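# Place bottles on ledges matching their cap colours

## Task

Set every bottle upright on the wall ledge whose label strip has the same colour as that bottle's cap, so that the bottle's entire base rests on that ledge.

## Robot and tools

Robot: two seven-joint arms, left_arm and right_arm, each ending in a two-finger gripper. Both face +x. left_arm sits on the +y side; these names do not match the left and right sides of the camera pictures.

Frame: a single scene frame is used for every pose and reading. Its origin lies on the plane z = 0, under the midpoint between the two arm bases, which are 0.70 m higher. +z is up, +x is forward. Positions are in metres; orientations are quaternions written w first (qw, qx, qy, qz). On each gripper, +z runs out along the fingers and the fingers close along its y axis. end_effector_position is the point between the pads when they are shut, just under 1 cm behind the tips; closing pushes the tips about 17 mm further along +z, mostly while the pads are still more than 70 mm apart. Printed positions and orientations may be a few centimetres off, more at long reach.

Row layout (shared by execute_actions and move): one list of 16 plain numbers covering both arms, even if only one moves: left_arm x, y, z, qw, qx, qy, qz, opening, then right_arm x, y, z, qw, qx, qy, qz, opening. x, y, z and the quaternion are an absolute target pose for that gripper in the scene frame, not an offset. Opening is absolute too, from -1 (closed) to +1 (fully open, 0.145 m); closing completely takes about 0.5 s or more. A 0 is a real half-open command, so to leave a gripper unchanged resend its current command (see "Tool commands"). To keep an arm still, repeat its whole pose from the last result taken before it stopped, with the wanted opening; to keep an orientation, resend the same quaternion every row rather than the drifting measured one.

execute_actions(actions, cameras): actions is a list of actions; each action is a table of up to 15 rows, each row lasting one 1/30 s step; a short table repeats its final row until 15 steps are used. An action is rejected for both arms if any target lies over 0.6 m from its gripper's position at that action's start, measured along any of that gripper's own axes; if the first action fails this against the last reported state, or any action is malformed, the whole call is rejected. An empty actions list just returns state and pictures. The controller limits each step's orientation to within 32 degrees of the measured one and favours position if it cannot reach both, so one action may stop short; the "Hand target" line shows where each arm is now being driven, and the remainder must be commanded next.

move(target, speed, blend, opening_speed, blocking, cameras): target is one 16-number row or a list of up to 15 rows (no 0.6 m limit). Each gripper follows a straight line from its Hand target, turning the short way; all paths end together, last at least 0.5 s and stop after 10 s. speed: m/s, 0.002 to 1.1, default 0.25 (turn rate up to twice that in rad/s), one value or one per target. blend: corner rounding in metres for lists, default 0. opening_speed: change of opening per second on the -1..1 scale, at least 0.2. The first row's opening is applied at the start; later rows' openings are applied on arrival, after everything settles. Paths do not avoid objects or the other arm; grippers lag, stray and can overshoot speed, especially with an arm nearly straight, and faster moves hit harder. blocking=false returns after about 0.5 s while the move continues; a new move replaces it. The result adds a "move:" line: done (within 3 mm and 2 degrees), off_target, moving, held, fault, plus limits such as paced (pose clipped) or held (steps withheld). Neither done nor off_target reveals contact.

wait(seconds 0 to 10, cameras): lets time pass with last commands held. stop(cameras): brakes a running move. zoom_image(camera cam_high or cam_low, region [x0, y0, x1, y1] pixels, at most 504x504): enlarges part of that camera's newest image. read_manual(section "licences"): URDF licence texts only. finished_scene(scene 1 or 2): ends the scene irreversibly; the goal must hold with the robot let go.

Results: gripper positions and quaternions, Joint positions (last number per arm is the finger opening in metres), Joint velocities ("within noise" means at rest), Joint torques (include arm weight; entries 3 and 4 wrap at ±28 N m), grip_measured on the -1..1 scale, Hand target, Tool commands, sometimes stepwise positions, MOTOR HOT above 85 °C and OVER-TEMPERATURE FAULT at 100 °C (arm stops 30 to 60 s). Cameras: cam_high and cam_low, 896x504 each, with calibration given.

Gripping: to hold something, keep commanding an opening well below grip_measured; lower squeezes harder, up to about 10 N per pad. Fast closing presses harder.

Avoid: dropping or releasing moving objects, slamming, hard pushes, knocking things out of the work area (ends the scene), arms or grippers striking or pinching each other (the clearance check does not guard gripper-to-gripper contact), long holds with stretched arms or pushes at unreachable poses that overheat motors. Loose objects may occasionally get a brief nudge.

Each tool is called after "Emit:" as a command line: name --argument value for each argument, lists and objects as JSON in quotes; but a table of rows of numbers goes row by row, as --pt "numbers of a row", without its own name.

## Session

Emit:
execute_actions --actions '[]'

Emit:
zoom_image --camera "cam_high" --region '[420, 190, 700, 430]'

Emit:
zoom_image --camera "cam_low" --region '[320, 120, 640, 400]'

Scene clock: 0.00 s.
left_arm: end_effector_position=(+0.2239, +0.1828, +0.6144) grip_measured=+1.00 end_effector_quat_wxyz=(-0.319, +0.395, -0.515, +0.691) | right_arm: end_effector_position=(+0.4009, -0.1655, +0.3728) grip_measured=+1.00 end_effector_quat_wxyz=(+0.260, +0.265, +0.837, +0.401)
Joint positions: left_arm=[-1.106 0.942 0.535 2.339 -0.48 -0.199 -0.367 0.145] | right_arm=[0.583 0.619 -0.841 0.925 -1.182 -0.496 -0.047 0.145]
Joint velocities: within noise
Joint torques (N m): no reading
Motor temperatures (°C): left_arm=[20 21 22 20 21 23 21] | right_arm=[20 22 22 19 20 19 21]
Hand target: left_arm +0.2239, +0.1828, +0.6144; -0.319, +0.395, -0.515, +0.691 | right_arm +0.4009, -0.1655, +0.3728; +0.260, +0.265, +0.837, +0.401
Tool commands: left_gripper/opening=+1.0 right_gripper/opening=+1.0

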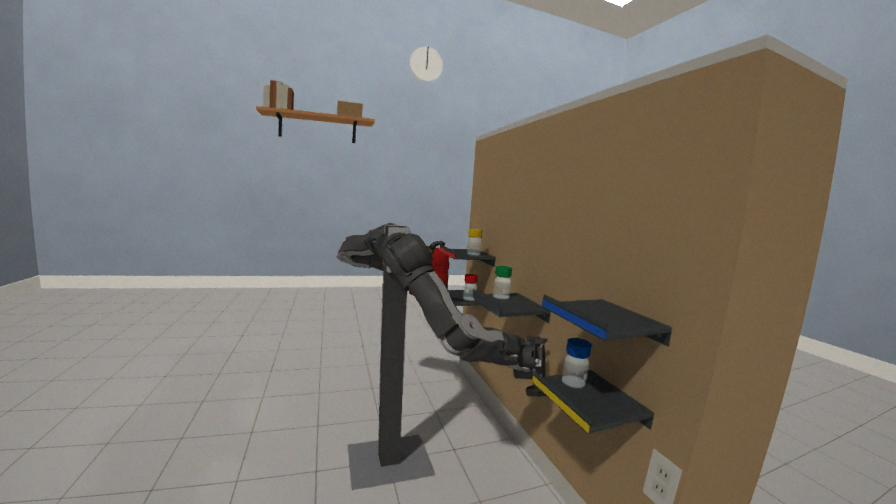

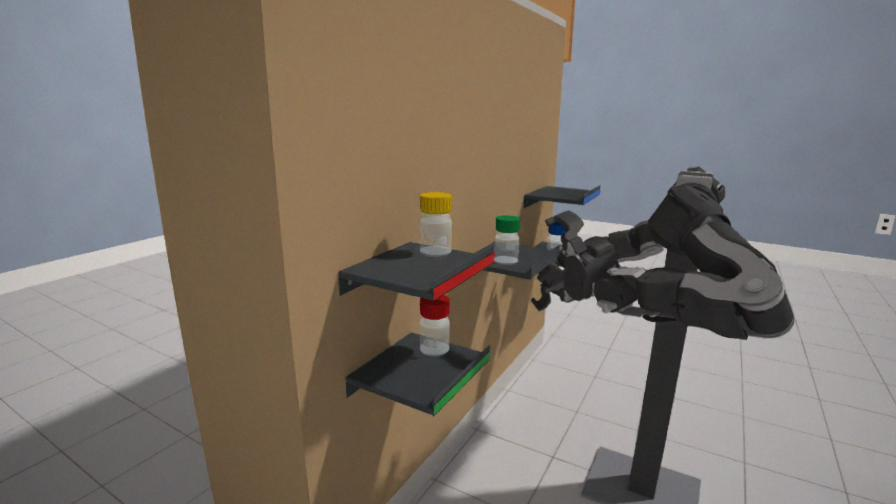

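Scaled by 1.800 from the camera's 896x504 image, which has a finer 1280x720 frame.

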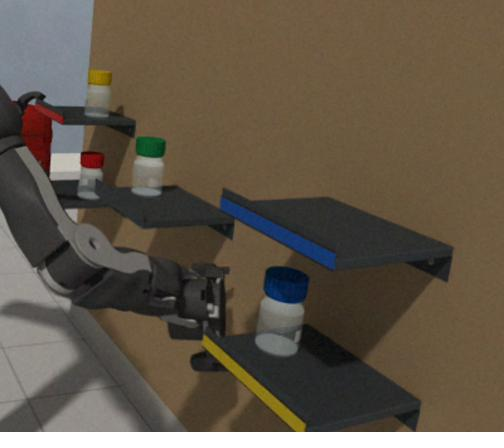

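Scaled by 1.575 from the camera's 896x504 image, which has a finer 1280x720 frame.

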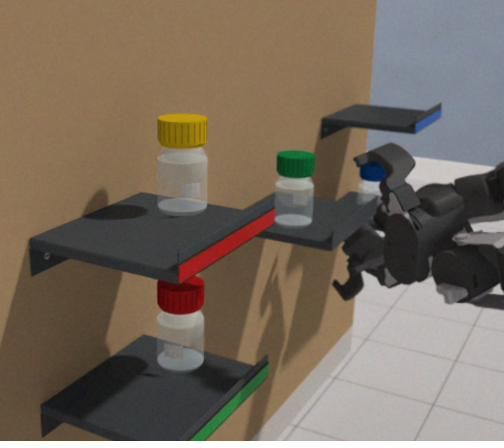

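Emit:
move --pt "0.23 0.23 0.42 0 0.7071 0 0.7071 1 0.24 -0.22 0.38 0 0.7071 0 0.7071 1" --pt "0.28 0.24 0.56 0 0.7071 0 0.7071 0.7 0.26 -0.335 0.51 0 0.7071 0 0.7071 0.7" --speed 0.3

Emit:
zoom_image --camera "cam_high" --region '[420, 190, 700, 430]'

Scene clock: 57.80 s.
left_arm: end_effector_position=(+0.2803, +0.2392, +0.5617) grip_measured=+0.70 end_effector_quat_wxyz=(+0.001, +0.705, -0.003, +0.710) | right_arm: end_effector_position=(+0.2603, -0.3367, +0.5117) grip_measured=+0.70 end_effector_quat_wxyz=(+0.003, +0.705, -0.001, +0.709)
Joint positions: left_arm=[-0.646 1.045 0.06 2.193 0.834 -0.228 -0.509 0.125] | right_arm=[-0.877 1.037 0.26 1.761 1.031 -0.565 -0.049 0.125]
Joint velocities: within noise
Joint torques (N m): left_arm=[1.83 3.52 1.62 3.59 -0.06 -0.48 -0.04] | right_arm=[0.7 4.71 2.43 2.26 0.16 -0.38 0.17]
Motor temperatures (°C): left_arm=[20 21 23 22 21 23 21] | right_arm=[22 23 22 19 20 19 21]
Hand target: left_arm +0.2800, +0.2401, +0.5600; +0.000, +0.707, +0.000, +0.707 | right_arm +0.2600, -0.3349, +0.5100; +0.000, +0.707, +0.000, +0.707
Off the commanded pose: left_arm 0.002 m, 1 deg | right_arm 0.002 m, 1 deg.
move: done

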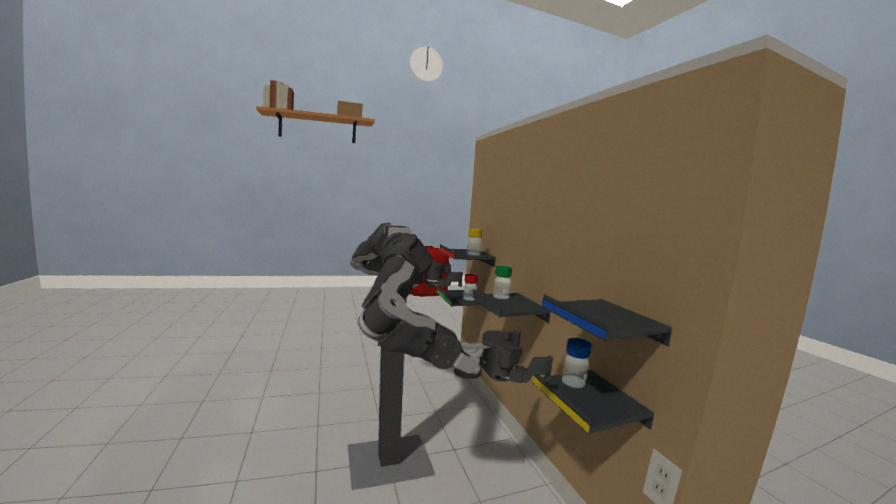

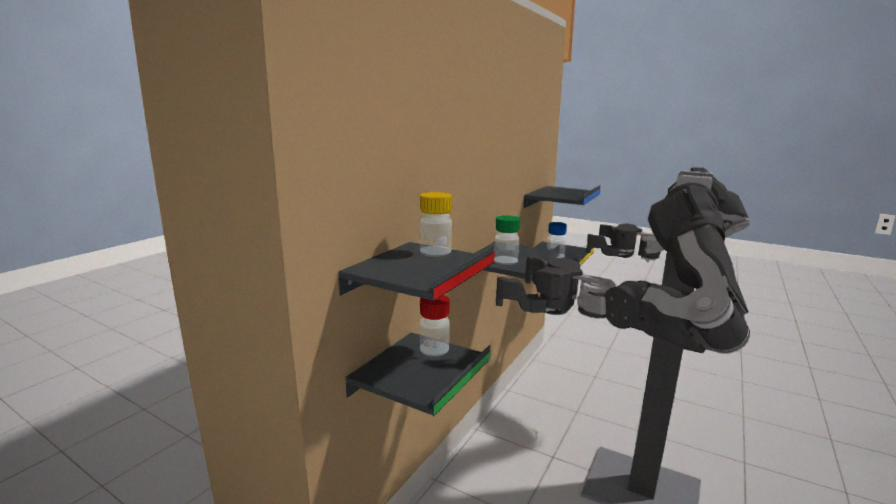

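Scaled by 1.800 from the camera's 896x504 image, which has a finer 1280x720 frame.

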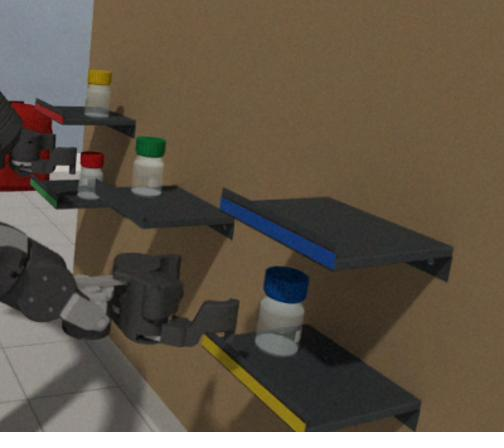

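Emit:
move --pt "0.26 0.335 0.712 0 0.7071 0 0.7071 0.7 0.28 -0.352 0.512 0 0.7071 0 0.7071 0.7" --pt "0.401 0.345 0.709 0 0.7071 0 0.7071 0.7 0.401 -0.352 0.511 0 0.7071 0 0.7071 0.7" --speed 0.15

Emit:
zoom_image --camera "cam_low" --region '[330, 160, 570, 350]'

Emit:
zoom_image --camera "cam_high" --region '[460, 280, 680, 430]'

Scene clock: 75.33 s.
left_arm: end_effector_position=(+0.4012, +0.3452, +0.7110) grip_measured=+0.70 end_effector_quat_wxyz=(-0.003, +0.704, -0.001, +0.710) | right_arm: end_effector_position=(+0.4016, -0.3532, +0.5145) grip_measured=+0.70 end_effector_quat_wxyz=(+0.001, +0.703, -0.003, +0.711)
Joint positions: left_arm=[-1.406 1.68 1.45 1.589 1.584 0.036 -0.13 0.125] | right_arm=[0.244 0.941 -0.377 1.193 1.02 -0.285 0.095 0.125]
Joint velocities: within noise
Joint torques (N m): left_arm=[5.08 0.99 3.69 -0.02 0.13 -0.52 0.19] | right_arm=[4.02 6.71 2.62 2.02 0.1 -0.32 0.16]
Motor temperatures (°C): left_arm=[20 21 23 22 21 24 21] | right_arm=[21 23 22 19 20 19 21]
Hand target: left_arm +0.4010, +0.3451, +0.7089; -0.001, +0.707, -0.001, +0.707 | right_arm +0.4010, -0.3519, +0.5110; +0.000, +0.707, +0.000, +0.707
Off the commanded pose: left_arm 0.002 m, 1 deg | right_arm 0.004 m, 1 deg.
joint sent to its limit (left arm) — joint 1 (shoulder pitch), lower limit; joint 5 (forearm roll), upper limit. The joint targets still meet the commanded pose.
move: off_target (right_arm)

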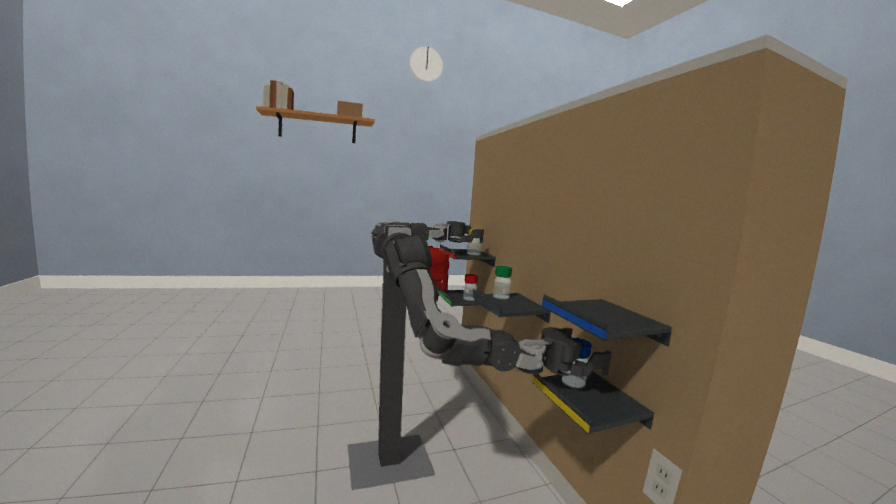

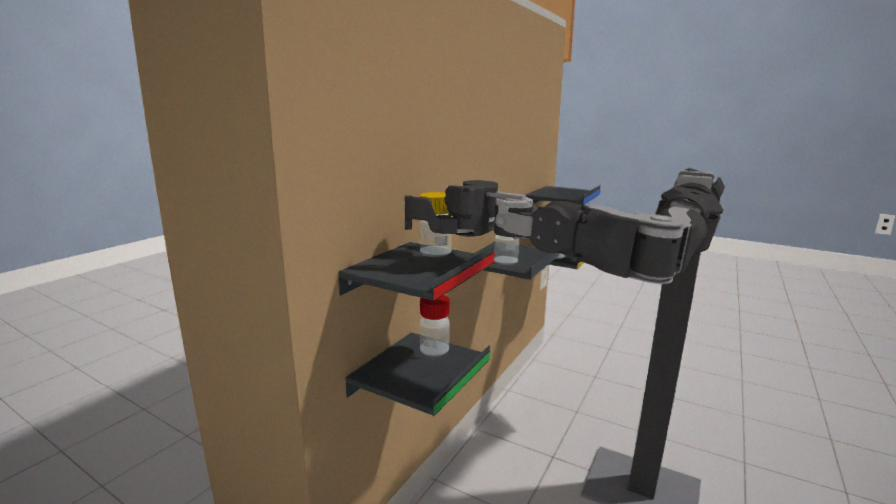

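Scaled by 2.100 from the camera's 896x504 image, which has a finer 1280x720 frame.

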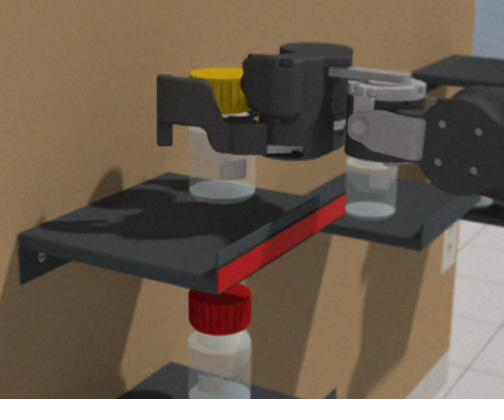

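Scaled by 2.291 from the camera's 896x504 image, which has a finer 1280x720 frame.

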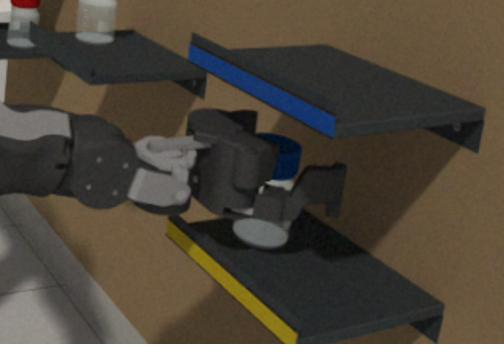

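Emit:
move --pt "0.403 0.345 0.707 0 0.7071 0 0.7071 0.7 0.403 -0.352 0.506 0 0.7071 0 0.7071 0.7" --pt "0.403 0.345 0.707 0 0.7071 0 0.7071 -0.75 0.403 -0.352 0.506 0 0.7071 0 0.7071 -0.75" --speed 0.1 --opening_speed 0.9

Emit:
zoom_image --camera "cam_low" --region '[330, 160, 570, 350]'

Emit:
zoom_image --camera "cam_high" --region '[460, 280, 680, 430]'

Scene clock: 91.07 s.
left_arm: end_effector_position=(+0.4027, +0.3455, +0.7110) grip_measured=-0.58 end_effector_quat_wxyz=(-0.003, +0.703, -0.001, +0.711) | right_arm: end_effector_position=(+0.4028, -0.3536, +0.5070) grip_measured=-0.37 end_effector_quat_wxyz=(+0.002, +0.707, -0.002, +0.707)
Joint positions: left_arm=[-1.406 1.687 1.446 1.58 1.584 0.028 -0.127 0.032] | right_arm=[0.255 0.921 -0.38 1.16 1.002 -0.285 0.111 0.048]
Joint velocities: within noise
Joint torques (N m): left_arm=[5.16 1.62 2.58 0.1 0.13 -0.63 0.15] | right_arm=[4.81 5.76 3.11 2.17 0.13 -0.51 0.16]
Motor temperatures (°C): left_arm=[21 21 24 21 21 24 21] | right_arm=[22 24 22 19 20 20 21]
Hand target: left_arm +0.4030, +0.3450, +0.7069; -0.001, +0.707, -0.001, +0.707 | right_arm +0.4030, -0.3520, +0.5059; +0.000, +0.707, +0.000, +0.707
Off the commanded pose: left_arm 0.004 m, 1 deg | right_arm 0.002 m, 0 deg.
joint sent to its limit (left arm) — joint 1 (shoulder pitch), lower limit; joint 5 (forearm roll), upper limit. The joint targets still meet the commanded pose.
move: off_target (left_arm); target 2's new opening was sent with left_arm's hand 0.004 m and 1 deg from that target

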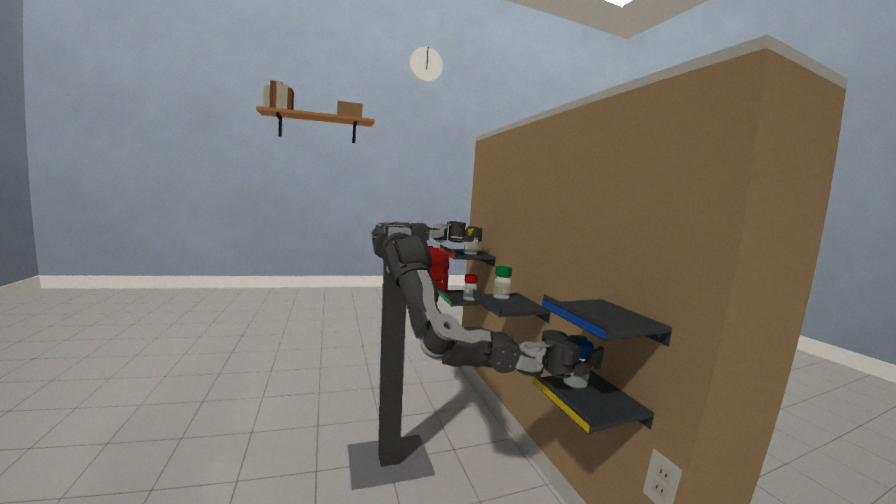

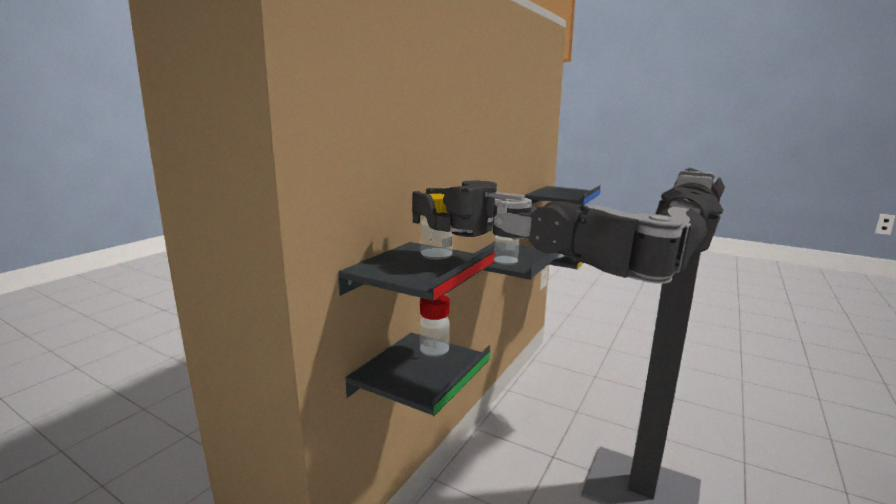

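Scaled by 2.100 from the camera's 896x504 image, which has a finer 1280x720 frame.

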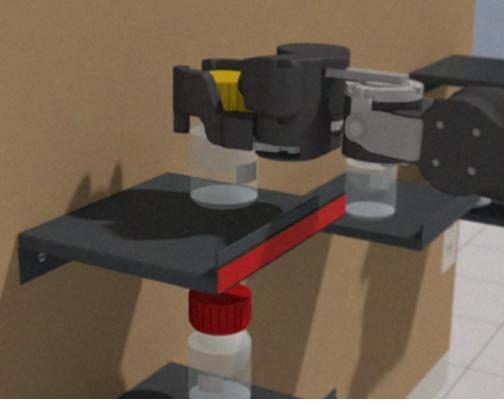

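Scaled by 2.291 from the camera's 896x504 image, which has a finer 1280x720 frame.

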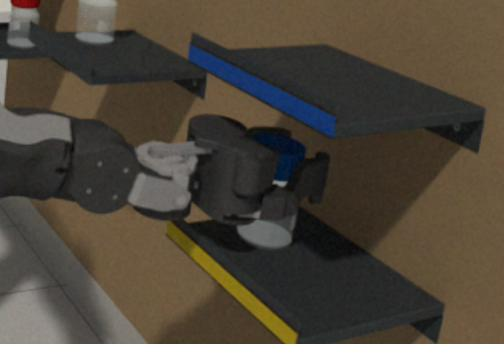

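Emit:
move --pt "0.403 0.345 0.735 0 0.7071 0 0.7071 -0.75 0.403 -0.352 0.528 0 0.7071 0 0.7071 -0.9" --pt "0.395 0.233 0.735 0 0.7071 0 0.7071 -0.75 0.395 -0.235 0.535 0 0.7071 0 0.7071 -0.9" --speed 0.12

Emit:
zoom_image --camera "cam_high" --region '[430, 220, 680, 430]'

Emit:
zoom_image --camera "cam_low" --region '[330, 160, 650, 350]'

Scene clock: 170.17 s.
left_arm: end_effector_position=(+0.3948, +0.2328, +0.7366) grip_measured=-0.58 end_effector_quat_wxyz=(-0.016, +0.688, -0.021, +0.725) | right_arm: end_effector_position=(+0.3946, -0.2338, +0.5335) grip_measured=-0.37 end_effector_quat_wxyz=(-0.003, +0.709, +0.001, +0.705)
Joint positions: left_arm=[-1.407 1.855 1.537 1.936 1.584 0.088 -0.638 0.032] | right_arm=[0.202 0.811 -0.446 1.662 0.822 -0.059 -0.366 0.048]
Joint velocities: within noise
Joint torques (N m): left_arm=[5.82 1.25 2.73 -0.05 -0.12 -0.81 -0.09] | right_arm=[4.58 4.36 3.73 3.02 -0.25 -0.52 -0.12]
Motor temperatures (°C): left_arm=[22 21 24 21 21 24 21] | right_arm=[23 24 23 19 20 20 21]
Hand target: left_arm +0.3950, +0.2331, +0.7349; -0.015, +0.688, -0.018, +0.725 | right_arm +0.3950, -0.2351, +0.5351; +0.000, +0.707, +0.000, +0.707
Off the commanded pose: left_arm 0.002 m, 4 deg | right_arm 0.002 m, 1 deg.
joint sent to its limit (left arm) — joint 1 (shoulder pitch), lower limit; joint 5 (forearm roll), upper limit. The joint targets are off in orientation, not in position.
move: off_target (left_arm)

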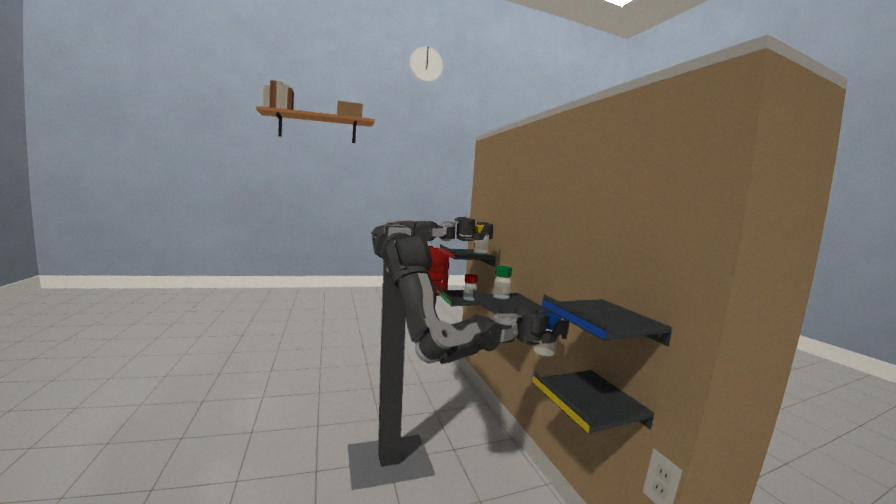

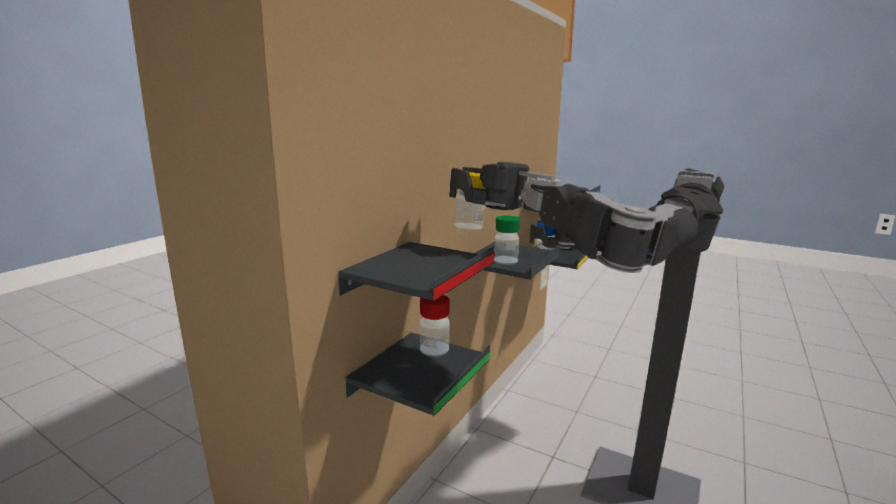

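Scaled by 2.016 from the camera's 896x504 image, which has a finer 1280x720 frame.

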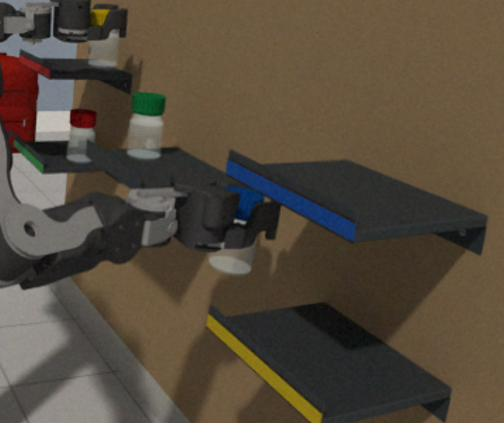

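Scaled by 1.575 from the camera's 896x504 image, which has a finer 1280x720 frame.

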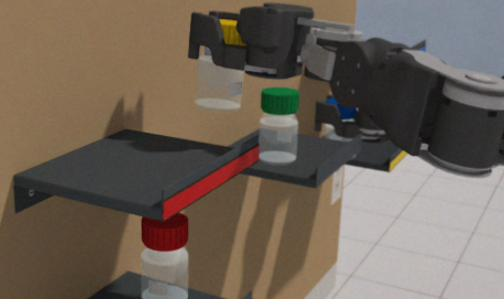

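Emit:
move --pt "0.385 0.230 0.57 0 0.7071 0 0.7071 -0.75 0.39 -0.235 0.64 0 0.7071 0 0.7071 -0.9" --pt "0.375 0.228 0.41 0 0.7071 0 0.7071 -0.75 0.39 -0.235 0.742 0 0.7071 0 0.7071 -0.9" --speed 0.15

Emit:
zoom_image --camera "cam_high" --region '[430, 220, 680, 430]'

Emit:
zoom_image --camera "cam_low" --region '[330, 160, 650, 400]'

Scene clock: 181.10 s.
left_arm: end_effector_position=(+0.3394, +0.2447, +0.4488) grip_measured=-0.58 end_effector_quat_wxyz=(+0.056, +0.879, -0.191, +0.432) | right_arm: end_effector_position=(+0.3897, -0.2347, +0.7426) grip_measured=-0.37 end_effector_quat_wxyz=(-0.001, +0.707, +0.002, +0.707)
Joint positions: left_arm=[-1.407 2.011 0.575 1.648 1.585 -0.176 -0.102 0.032] | right_arm=[0.793 0.971 -0.305 1.948 1.337 0.664 -0.622 0.048]
Joint velocities: within noise
Joint torques (N m): left_arm=[5.95 1.17 2.21 0.46 0.13 -0.72 0.2] | right_arm=[4.81 2.78 3.15 1.21 -0.25 -0.42 -0.15]
Motor temperatures (°C): left_arm=[22 21 24 21 21 25 21] | right_arm=[23 24 23 19 20 20 21]
Hand target: left_arm +0.3385, +0.2436, +0.4481; +0.060, +0.879, -0.191, +0.432 | right_arm +0.3900, -0.2350, +0.7420; +0.000, +0.707, +0.000, +0.707
Off the commanded pose: left_arm 0.055 m, 44 deg; orientation clipped | right_arm 0.001 m, 0 deg.
joint sent to its limit (left arm) — joint 1 (shoulder pitch), lower limit; joint 2 (shoulder roll), upper limit; joint 5 (forearm roll), upper limit. The joint targets are off in position and orientation.
move: off_target (left_arm); limits=paced

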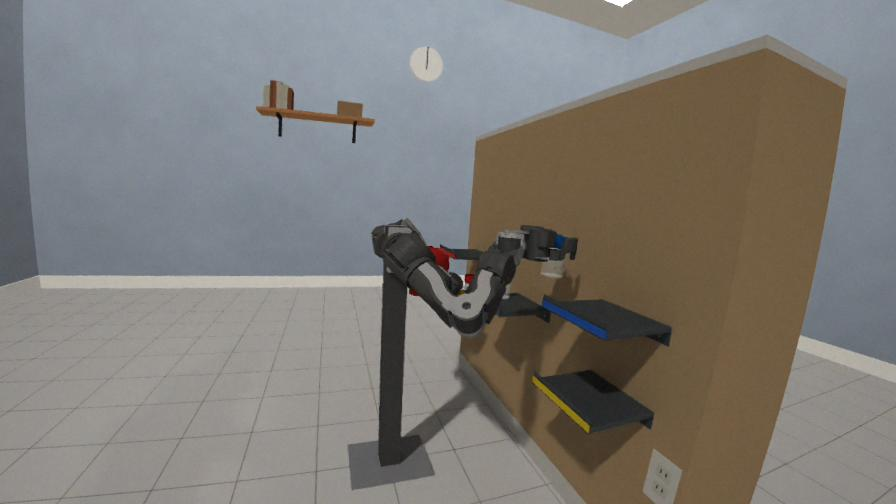

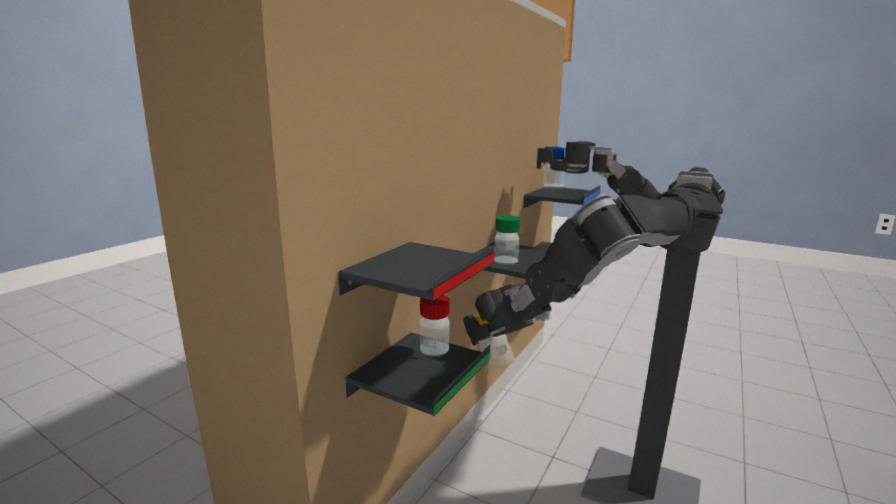

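Scaled by 2.016 from the camera's 896x504 image, which has a finer 1280x720 frame.

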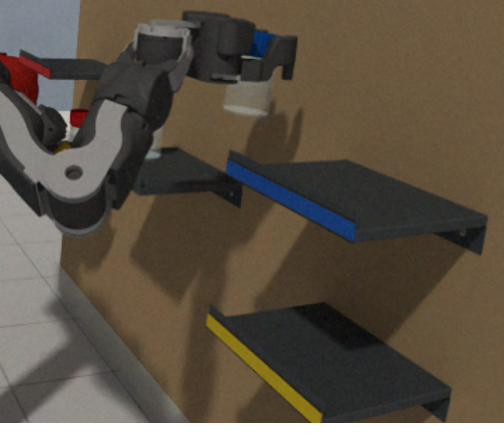

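Scaled by 1.575 from the camera's 896x504 image, which has a finer 1280x720 frame.

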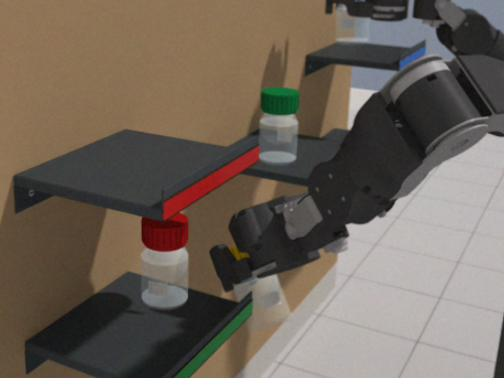

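Emit:
move --pt "0.25 0.24 0.47 0 0.7071 0 0.7071 -0.75 0.396 -0.39 0.742 0 0.7071 0 0.7071 -0.9" --pt "0.24 0.22 0.42 0 0.7071 0 0.7071 -0.75 0.396 -0.395 0.735 0 0.7071 0 0.7071 -0.9" --speed 0.15

Emit:
zoom_image --camera "cam_high" --region '[500, 200, 680, 350]'

Emit:
zoom_image --camera "cam_low" --region '[330, 160, 650, 400]'

Scene clock: 195.07 s.
left_arm: end_effector_position=(+0.2394, +0.2210, +0.4206) grip_measured=-0.58 end_effector_quat_wxyz=(+0.098, +0.885, -0.099, +0.444) | right_arm: end_effector_position=(+0.3968, -0.3946, +0.7307) grip_measured=-0.37 end_effector_quat_wxyz=(+0.000, +0.713, -0.002, +0.701)
Joint positions: left_arm=[-1.407 2.011 0.148 1.972 1.537 -0.683 -0.383 0.032] | right_arm=[0.659 1.294 -0.208 1.371 1.24 0.417 0.145 0.048]
Joint velocities: within noise
Joint torques (N m): left_arm=[3.97 1.09 1.51 1.26 -0.05 -0.62 0.32] | right_arm=[4.68 7.13 5.2 1.51 0.21 -0.75 0.17]
Motor temperatures (°C): left_arm=[22 21 24 21 21 25 21] | right_arm=[23 24 23 19 20 20 21]
Hand target: left_arm +0.2399, +0.2204, +0.4208; +0.101, +0.884, -0.100, +0.445 | right_arm +0.3960, -0.3950, +0.7350; +0.000, +0.707, +0.000, +0.707
Off the commanded pose: left_arm 0.001 m, 40 deg; orientation clipped | right_arm 0.004 m, 1 deg.
joint sent to its limit (left arm) — joint 1 (shoulder pitch), lower limit; joint 2 (shoulder roll), upper limit. The joint targets are off in orientation, not in position.
move: off_target (left_arm, right_arm); limits=paced

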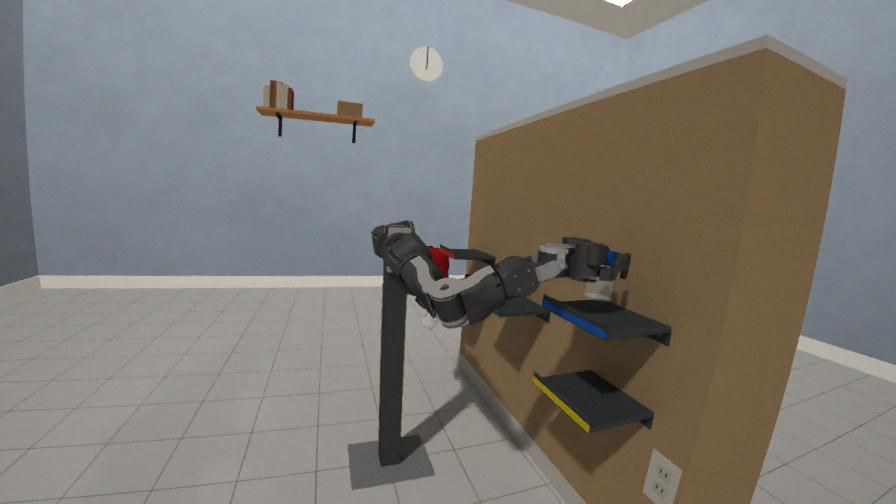

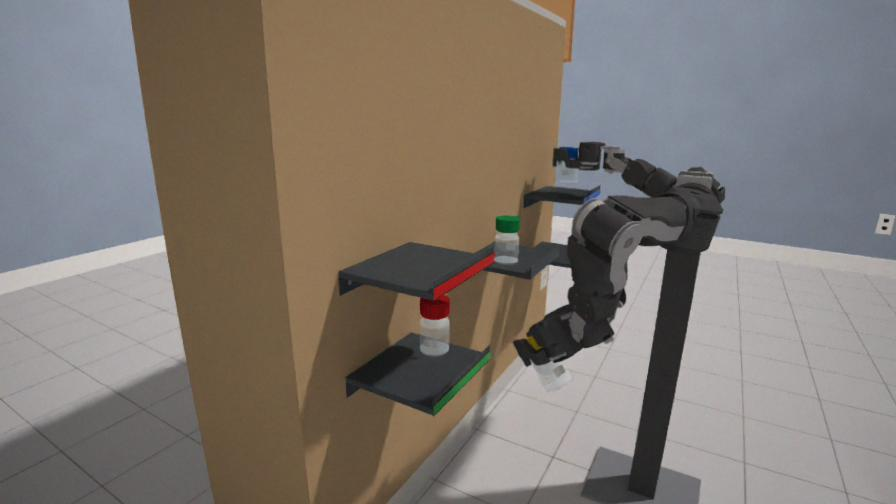

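Scaled by 2.800 from the camera's 896x504 image, which has a finer 1280x720 frame.

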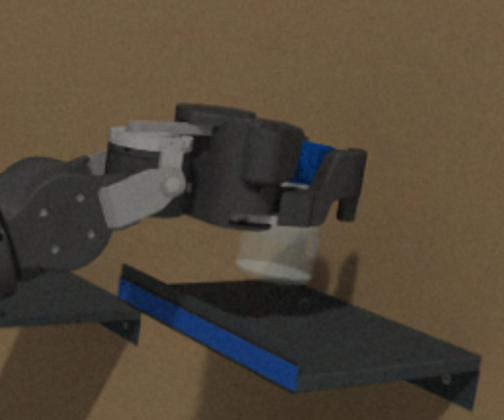

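Scaled by 1.575 from the camera's 896x504 image, which has a finer 1280x720 frame.

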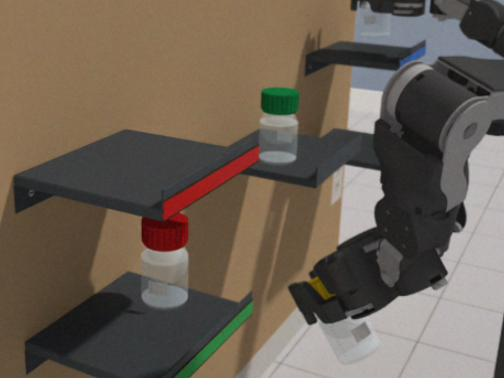

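Emit:
move --pt "0.27 0.22 0.30 0 0.7071 0 0.7071 -0.75 0.396 -0.395 0.713 0 0.7071 0 0.7071 -0.9" --speed 0.08

Emit:
zoom_image --camera "cam_high" --region '[500, 200, 680, 350]'

Scene clock: 212.43 s.
left_arm: end_effector_position=(+0.2360, +0.2455, +0.3809) grip_measured=-0.58 end_effector_quat_wxyz=(+0.087, +0.933, -0.208, +0.281) | right_arm: end_effector_position=(+0.3969, -0.3938, +0.7071) grip_measured=-0.37 end_effector_quat_wxyz=(-0.002, +0.714, +0.001, +0.700)
Joint positions: left_arm=[-1.407 2.011 0.264 1.769 1.584 -0.188 -0.087 0.032] | right_arm=[0.532 1.307 -0.19 1.382 1.266 0.317 0.145 0.048]
Joint velocities: within noise
Joint torques (N m): left_arm=[4.63 1.2 0.8 0.59 0.13 -0.39 0.3] | right_arm=[4.26 8.16 6.17 2 0.3 -0.76 -0.13]
Motor temperatures (°C): left_arm=[22 21 24 21 21 25 21] | right_arm=[23 25 24 19 20 21 21]
Hand target: left_arm +0.2341, +0.2457, +0.3797; +0.089, +0.934, -0.208, +0.278 | right_arm +0.3960, -0.3950, +0.7130; +0.000, +0.707, +0.000, +0.707
Off the commanded pose: left_arm 0.091 m, 62 deg; orientation clipped | right_arm 0.006 m, 1 deg.
joint sent to its limit (left arm) — joint 1 (shoulder pitch), lower limit; joint 2 (shoulder roll), upper limit; joint 5 (forearm roll), upper limit. The joint targets are off in position and orientation.
move: off_target (left_arm, right_arm); limits=paced

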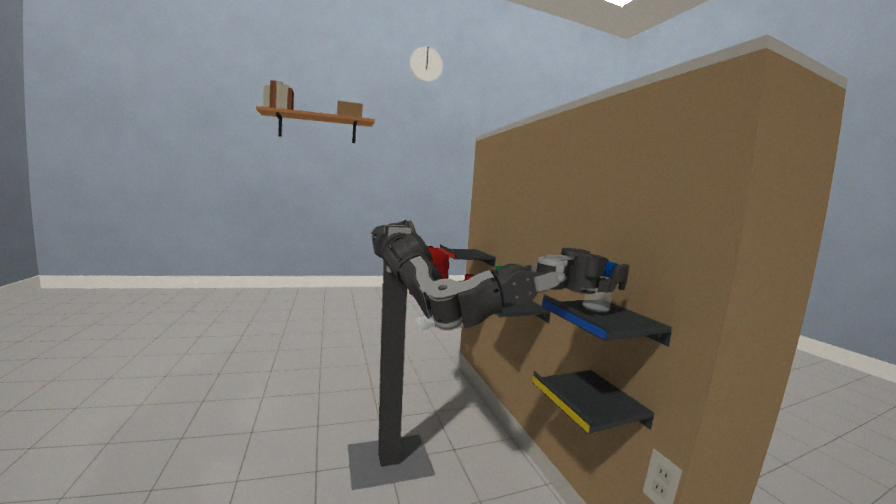

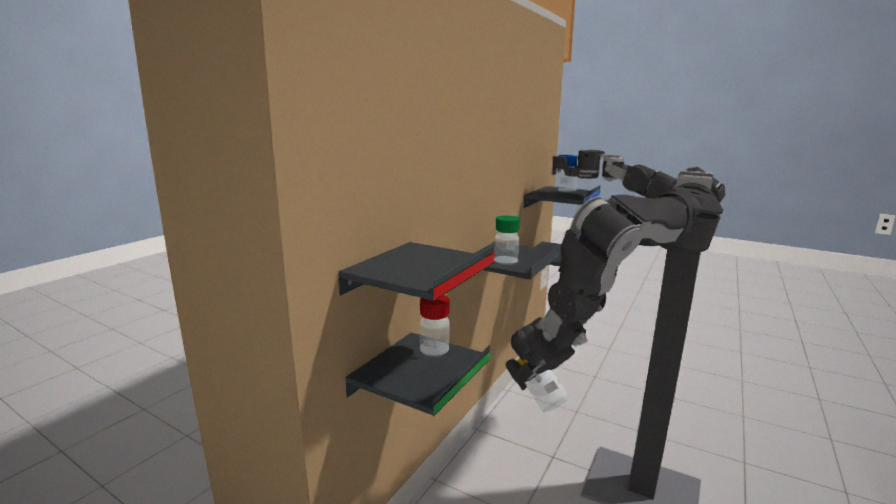

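Scaled by 2.800 from the camera's 896x504 image, which has a finer 1280x720 frame.

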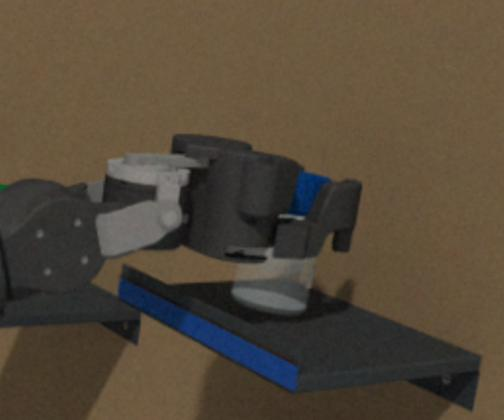

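Emit:
move --pt "0.24 0.20 0.22 0.06 0.95 -0.1 0.281 -0.75 0.396 -0.395 0.707 0 0.7071 0 0.7071 -0.9" --speed 0.1

Emit:
zoom_image --camera "cam_high" --region '[500, 200, 680, 350]'

Scene clock: 225.17 s.
left_arm: end_effector_position=(+0.1960, +0.2442, +0.3662) grip_measured=-0.58 end_effector_quat_wxyz=(+0.092, +0.949, -0.210, +0.217) | right_arm: end_effector_position=(+0.3968, -0.3937, +0.7013) grip_measured=-0.37 end_effector_quat_wxyz=(-0.002, +0.714, +0.002, +0.700)
Joint positions: left_arm=[-1.407 2.011 0.18 1.827 1.584 -0.144 -0.107 0.032] | right_arm=[0.5 1.307 -0.182 1.384 1.269 0.293 0.145 0.048]
Joint velocities: within noise
Joint torques (N m): left_arm=[4.13 0.8 0.57 1.61 0.12 -0.35 0.06] | right_arm=[4.21 7.87 6.35 1.85 0.31 -0.76 -0.14]
Motor temperatures (°C): left_arm=[22 21 23 20 21 24 21] | right_arm=[23 25 25 19 20 21 21]
Hand target: left_arm +0.1942, +0.2449, +0.3654; +0.090, +0.950, -0.208, +0.215 | right_arm +0.3960, -0.3949, +0.7070; +0.000, +0.707, +0.000, +0.707
Off the commanded pose: left_arm 0.159 m, 15 deg | right_arm 0.006 m, 1 deg.
joint sent to its limit (left arm) — joint 1 (shoulder pitch), lower limit; joint 2 (shoulder roll), upper limit; joint 5 (forearm roll), upper limit. The joint targets are off in position and orientation.
move: off_target (left_arm, right_arm)

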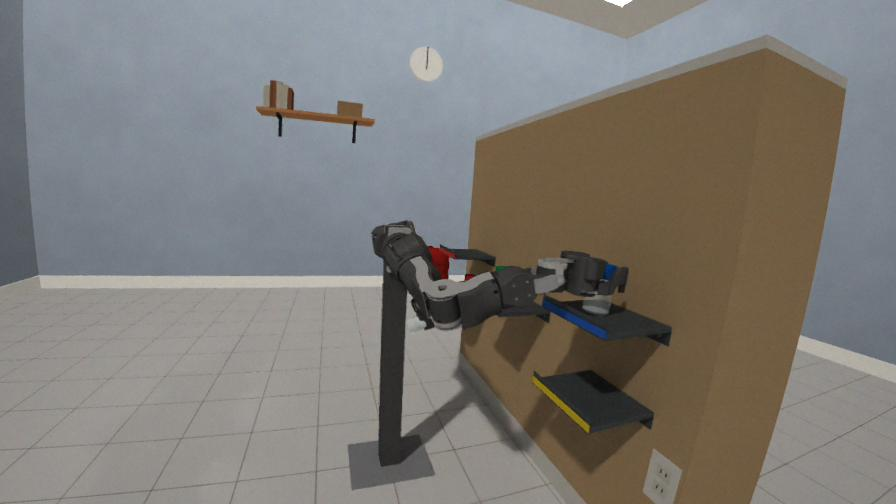

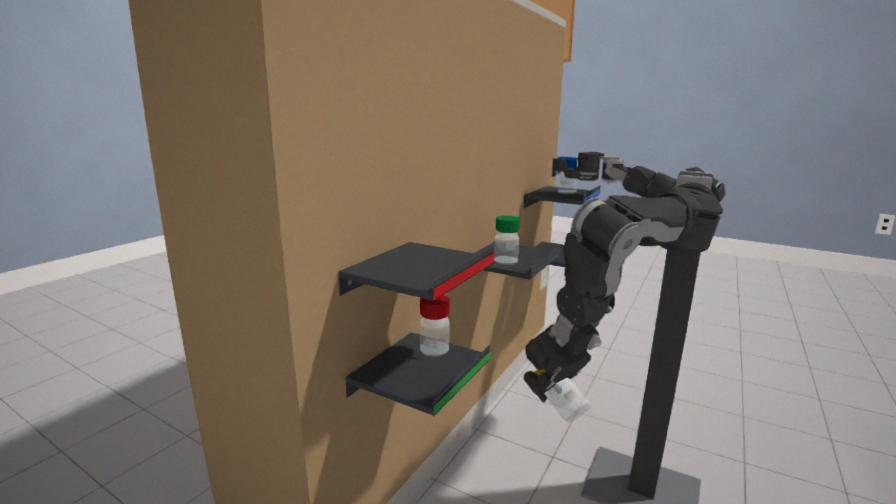

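Scaled by 2.800 from the camera's 896x504 image, which has a finer 1280x720 frame.

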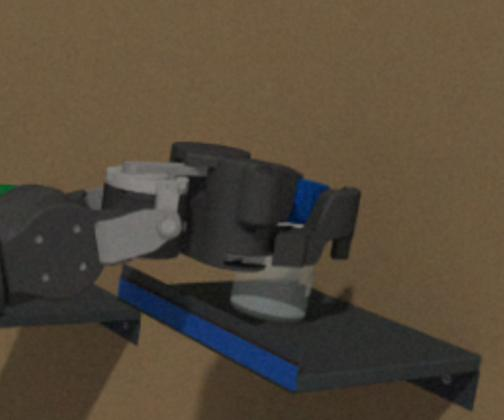

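Emit:
move --pt "0.24 0.24 0.45 0.0 0.88 0.0 0.47 -0.75 0.396 -0.395 0.701 0 0.7071 0 0.7071 -0.9" --pt "0.25 0.26 0.62 0 0.7071 0 0.7071 -0.75 0.396 -0.395 0.699 0 0.7071 0 0.7071 -0.9" --speed 0.12

Emit:
zoom_image --camera "cam_high" --region '[500, 200, 680, 350]'

Scene clock: 245.63 s.
left_arm: end_effector_position=(+0.2501, +0.2612, +0.6172) grip_measured=-0.58 end_effector_quat_wxyz=(-0.003, +0.711, +0.001, +0.703) | right_arm: end_effector_position=(+0.3963, -0.3942, +0.6990) grip_measured=-0.37 end_effector_quat_wxyz=(-0.002, +0.707, +0.002, +0.707)
Joint positions: left_arm=[-1.289 1.038 0.829 2.401 1.102 -0.204 -0.407 0.032] | right_arm=[0.469 1.313 -0.181 1.386 1.281 0.246 0.143 0.048]
Joint velocities: within noise
Joint torques (N m): left_arm=[1.2 1.17 2.51 3.38 -0.1 -0.83 0.23] | right_arm=[3.63 7.79 4.9 1.65 0.28 -0.49 -0.15]
Motor temperatures (°C): left_arm=[22 21 23 21 21 24 21] | right_arm=[23 26 26 19 20 21 21]
Hand target: left_arm +0.2500, +0.2599, +0.6200; +0.000, +0.707, +0.000, +0.707 | right_arm +0.3960, -0.3950, +0.6991; +0.000, +0.707, +0.000, +0.707
Off the commanded pose: left_arm 0.003 m, 1 deg | right_arm 0.001 m, 0 deg.
move: done

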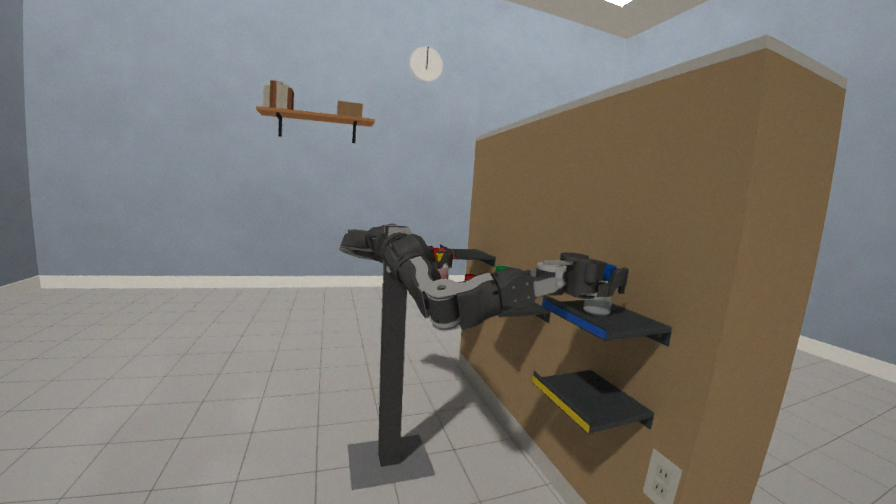

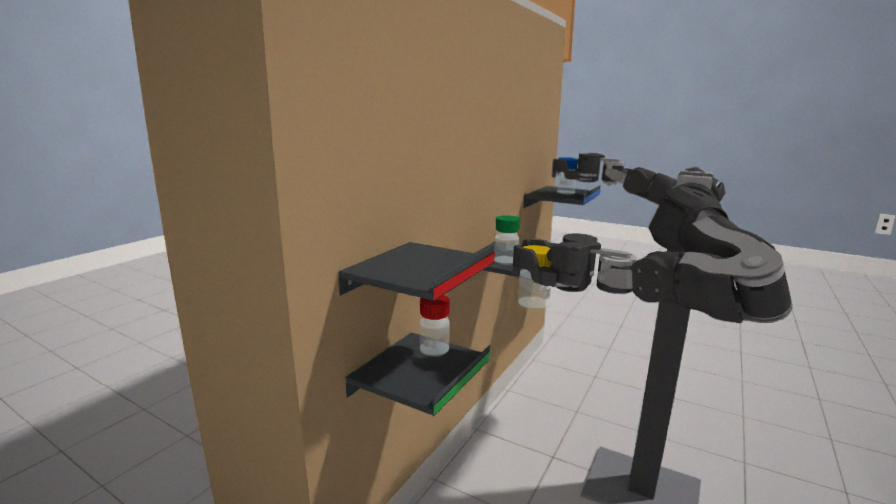

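Scaled by 2.800 from the camera's 896x504 image, which has a finer 1280x720 frame.

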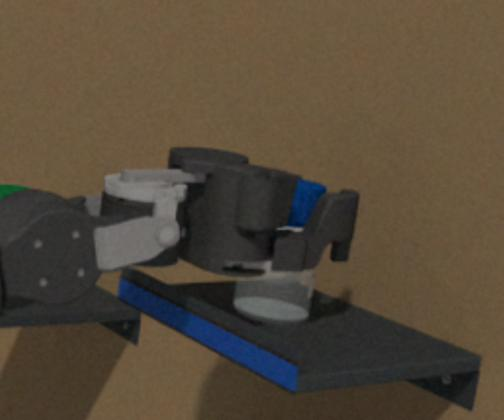

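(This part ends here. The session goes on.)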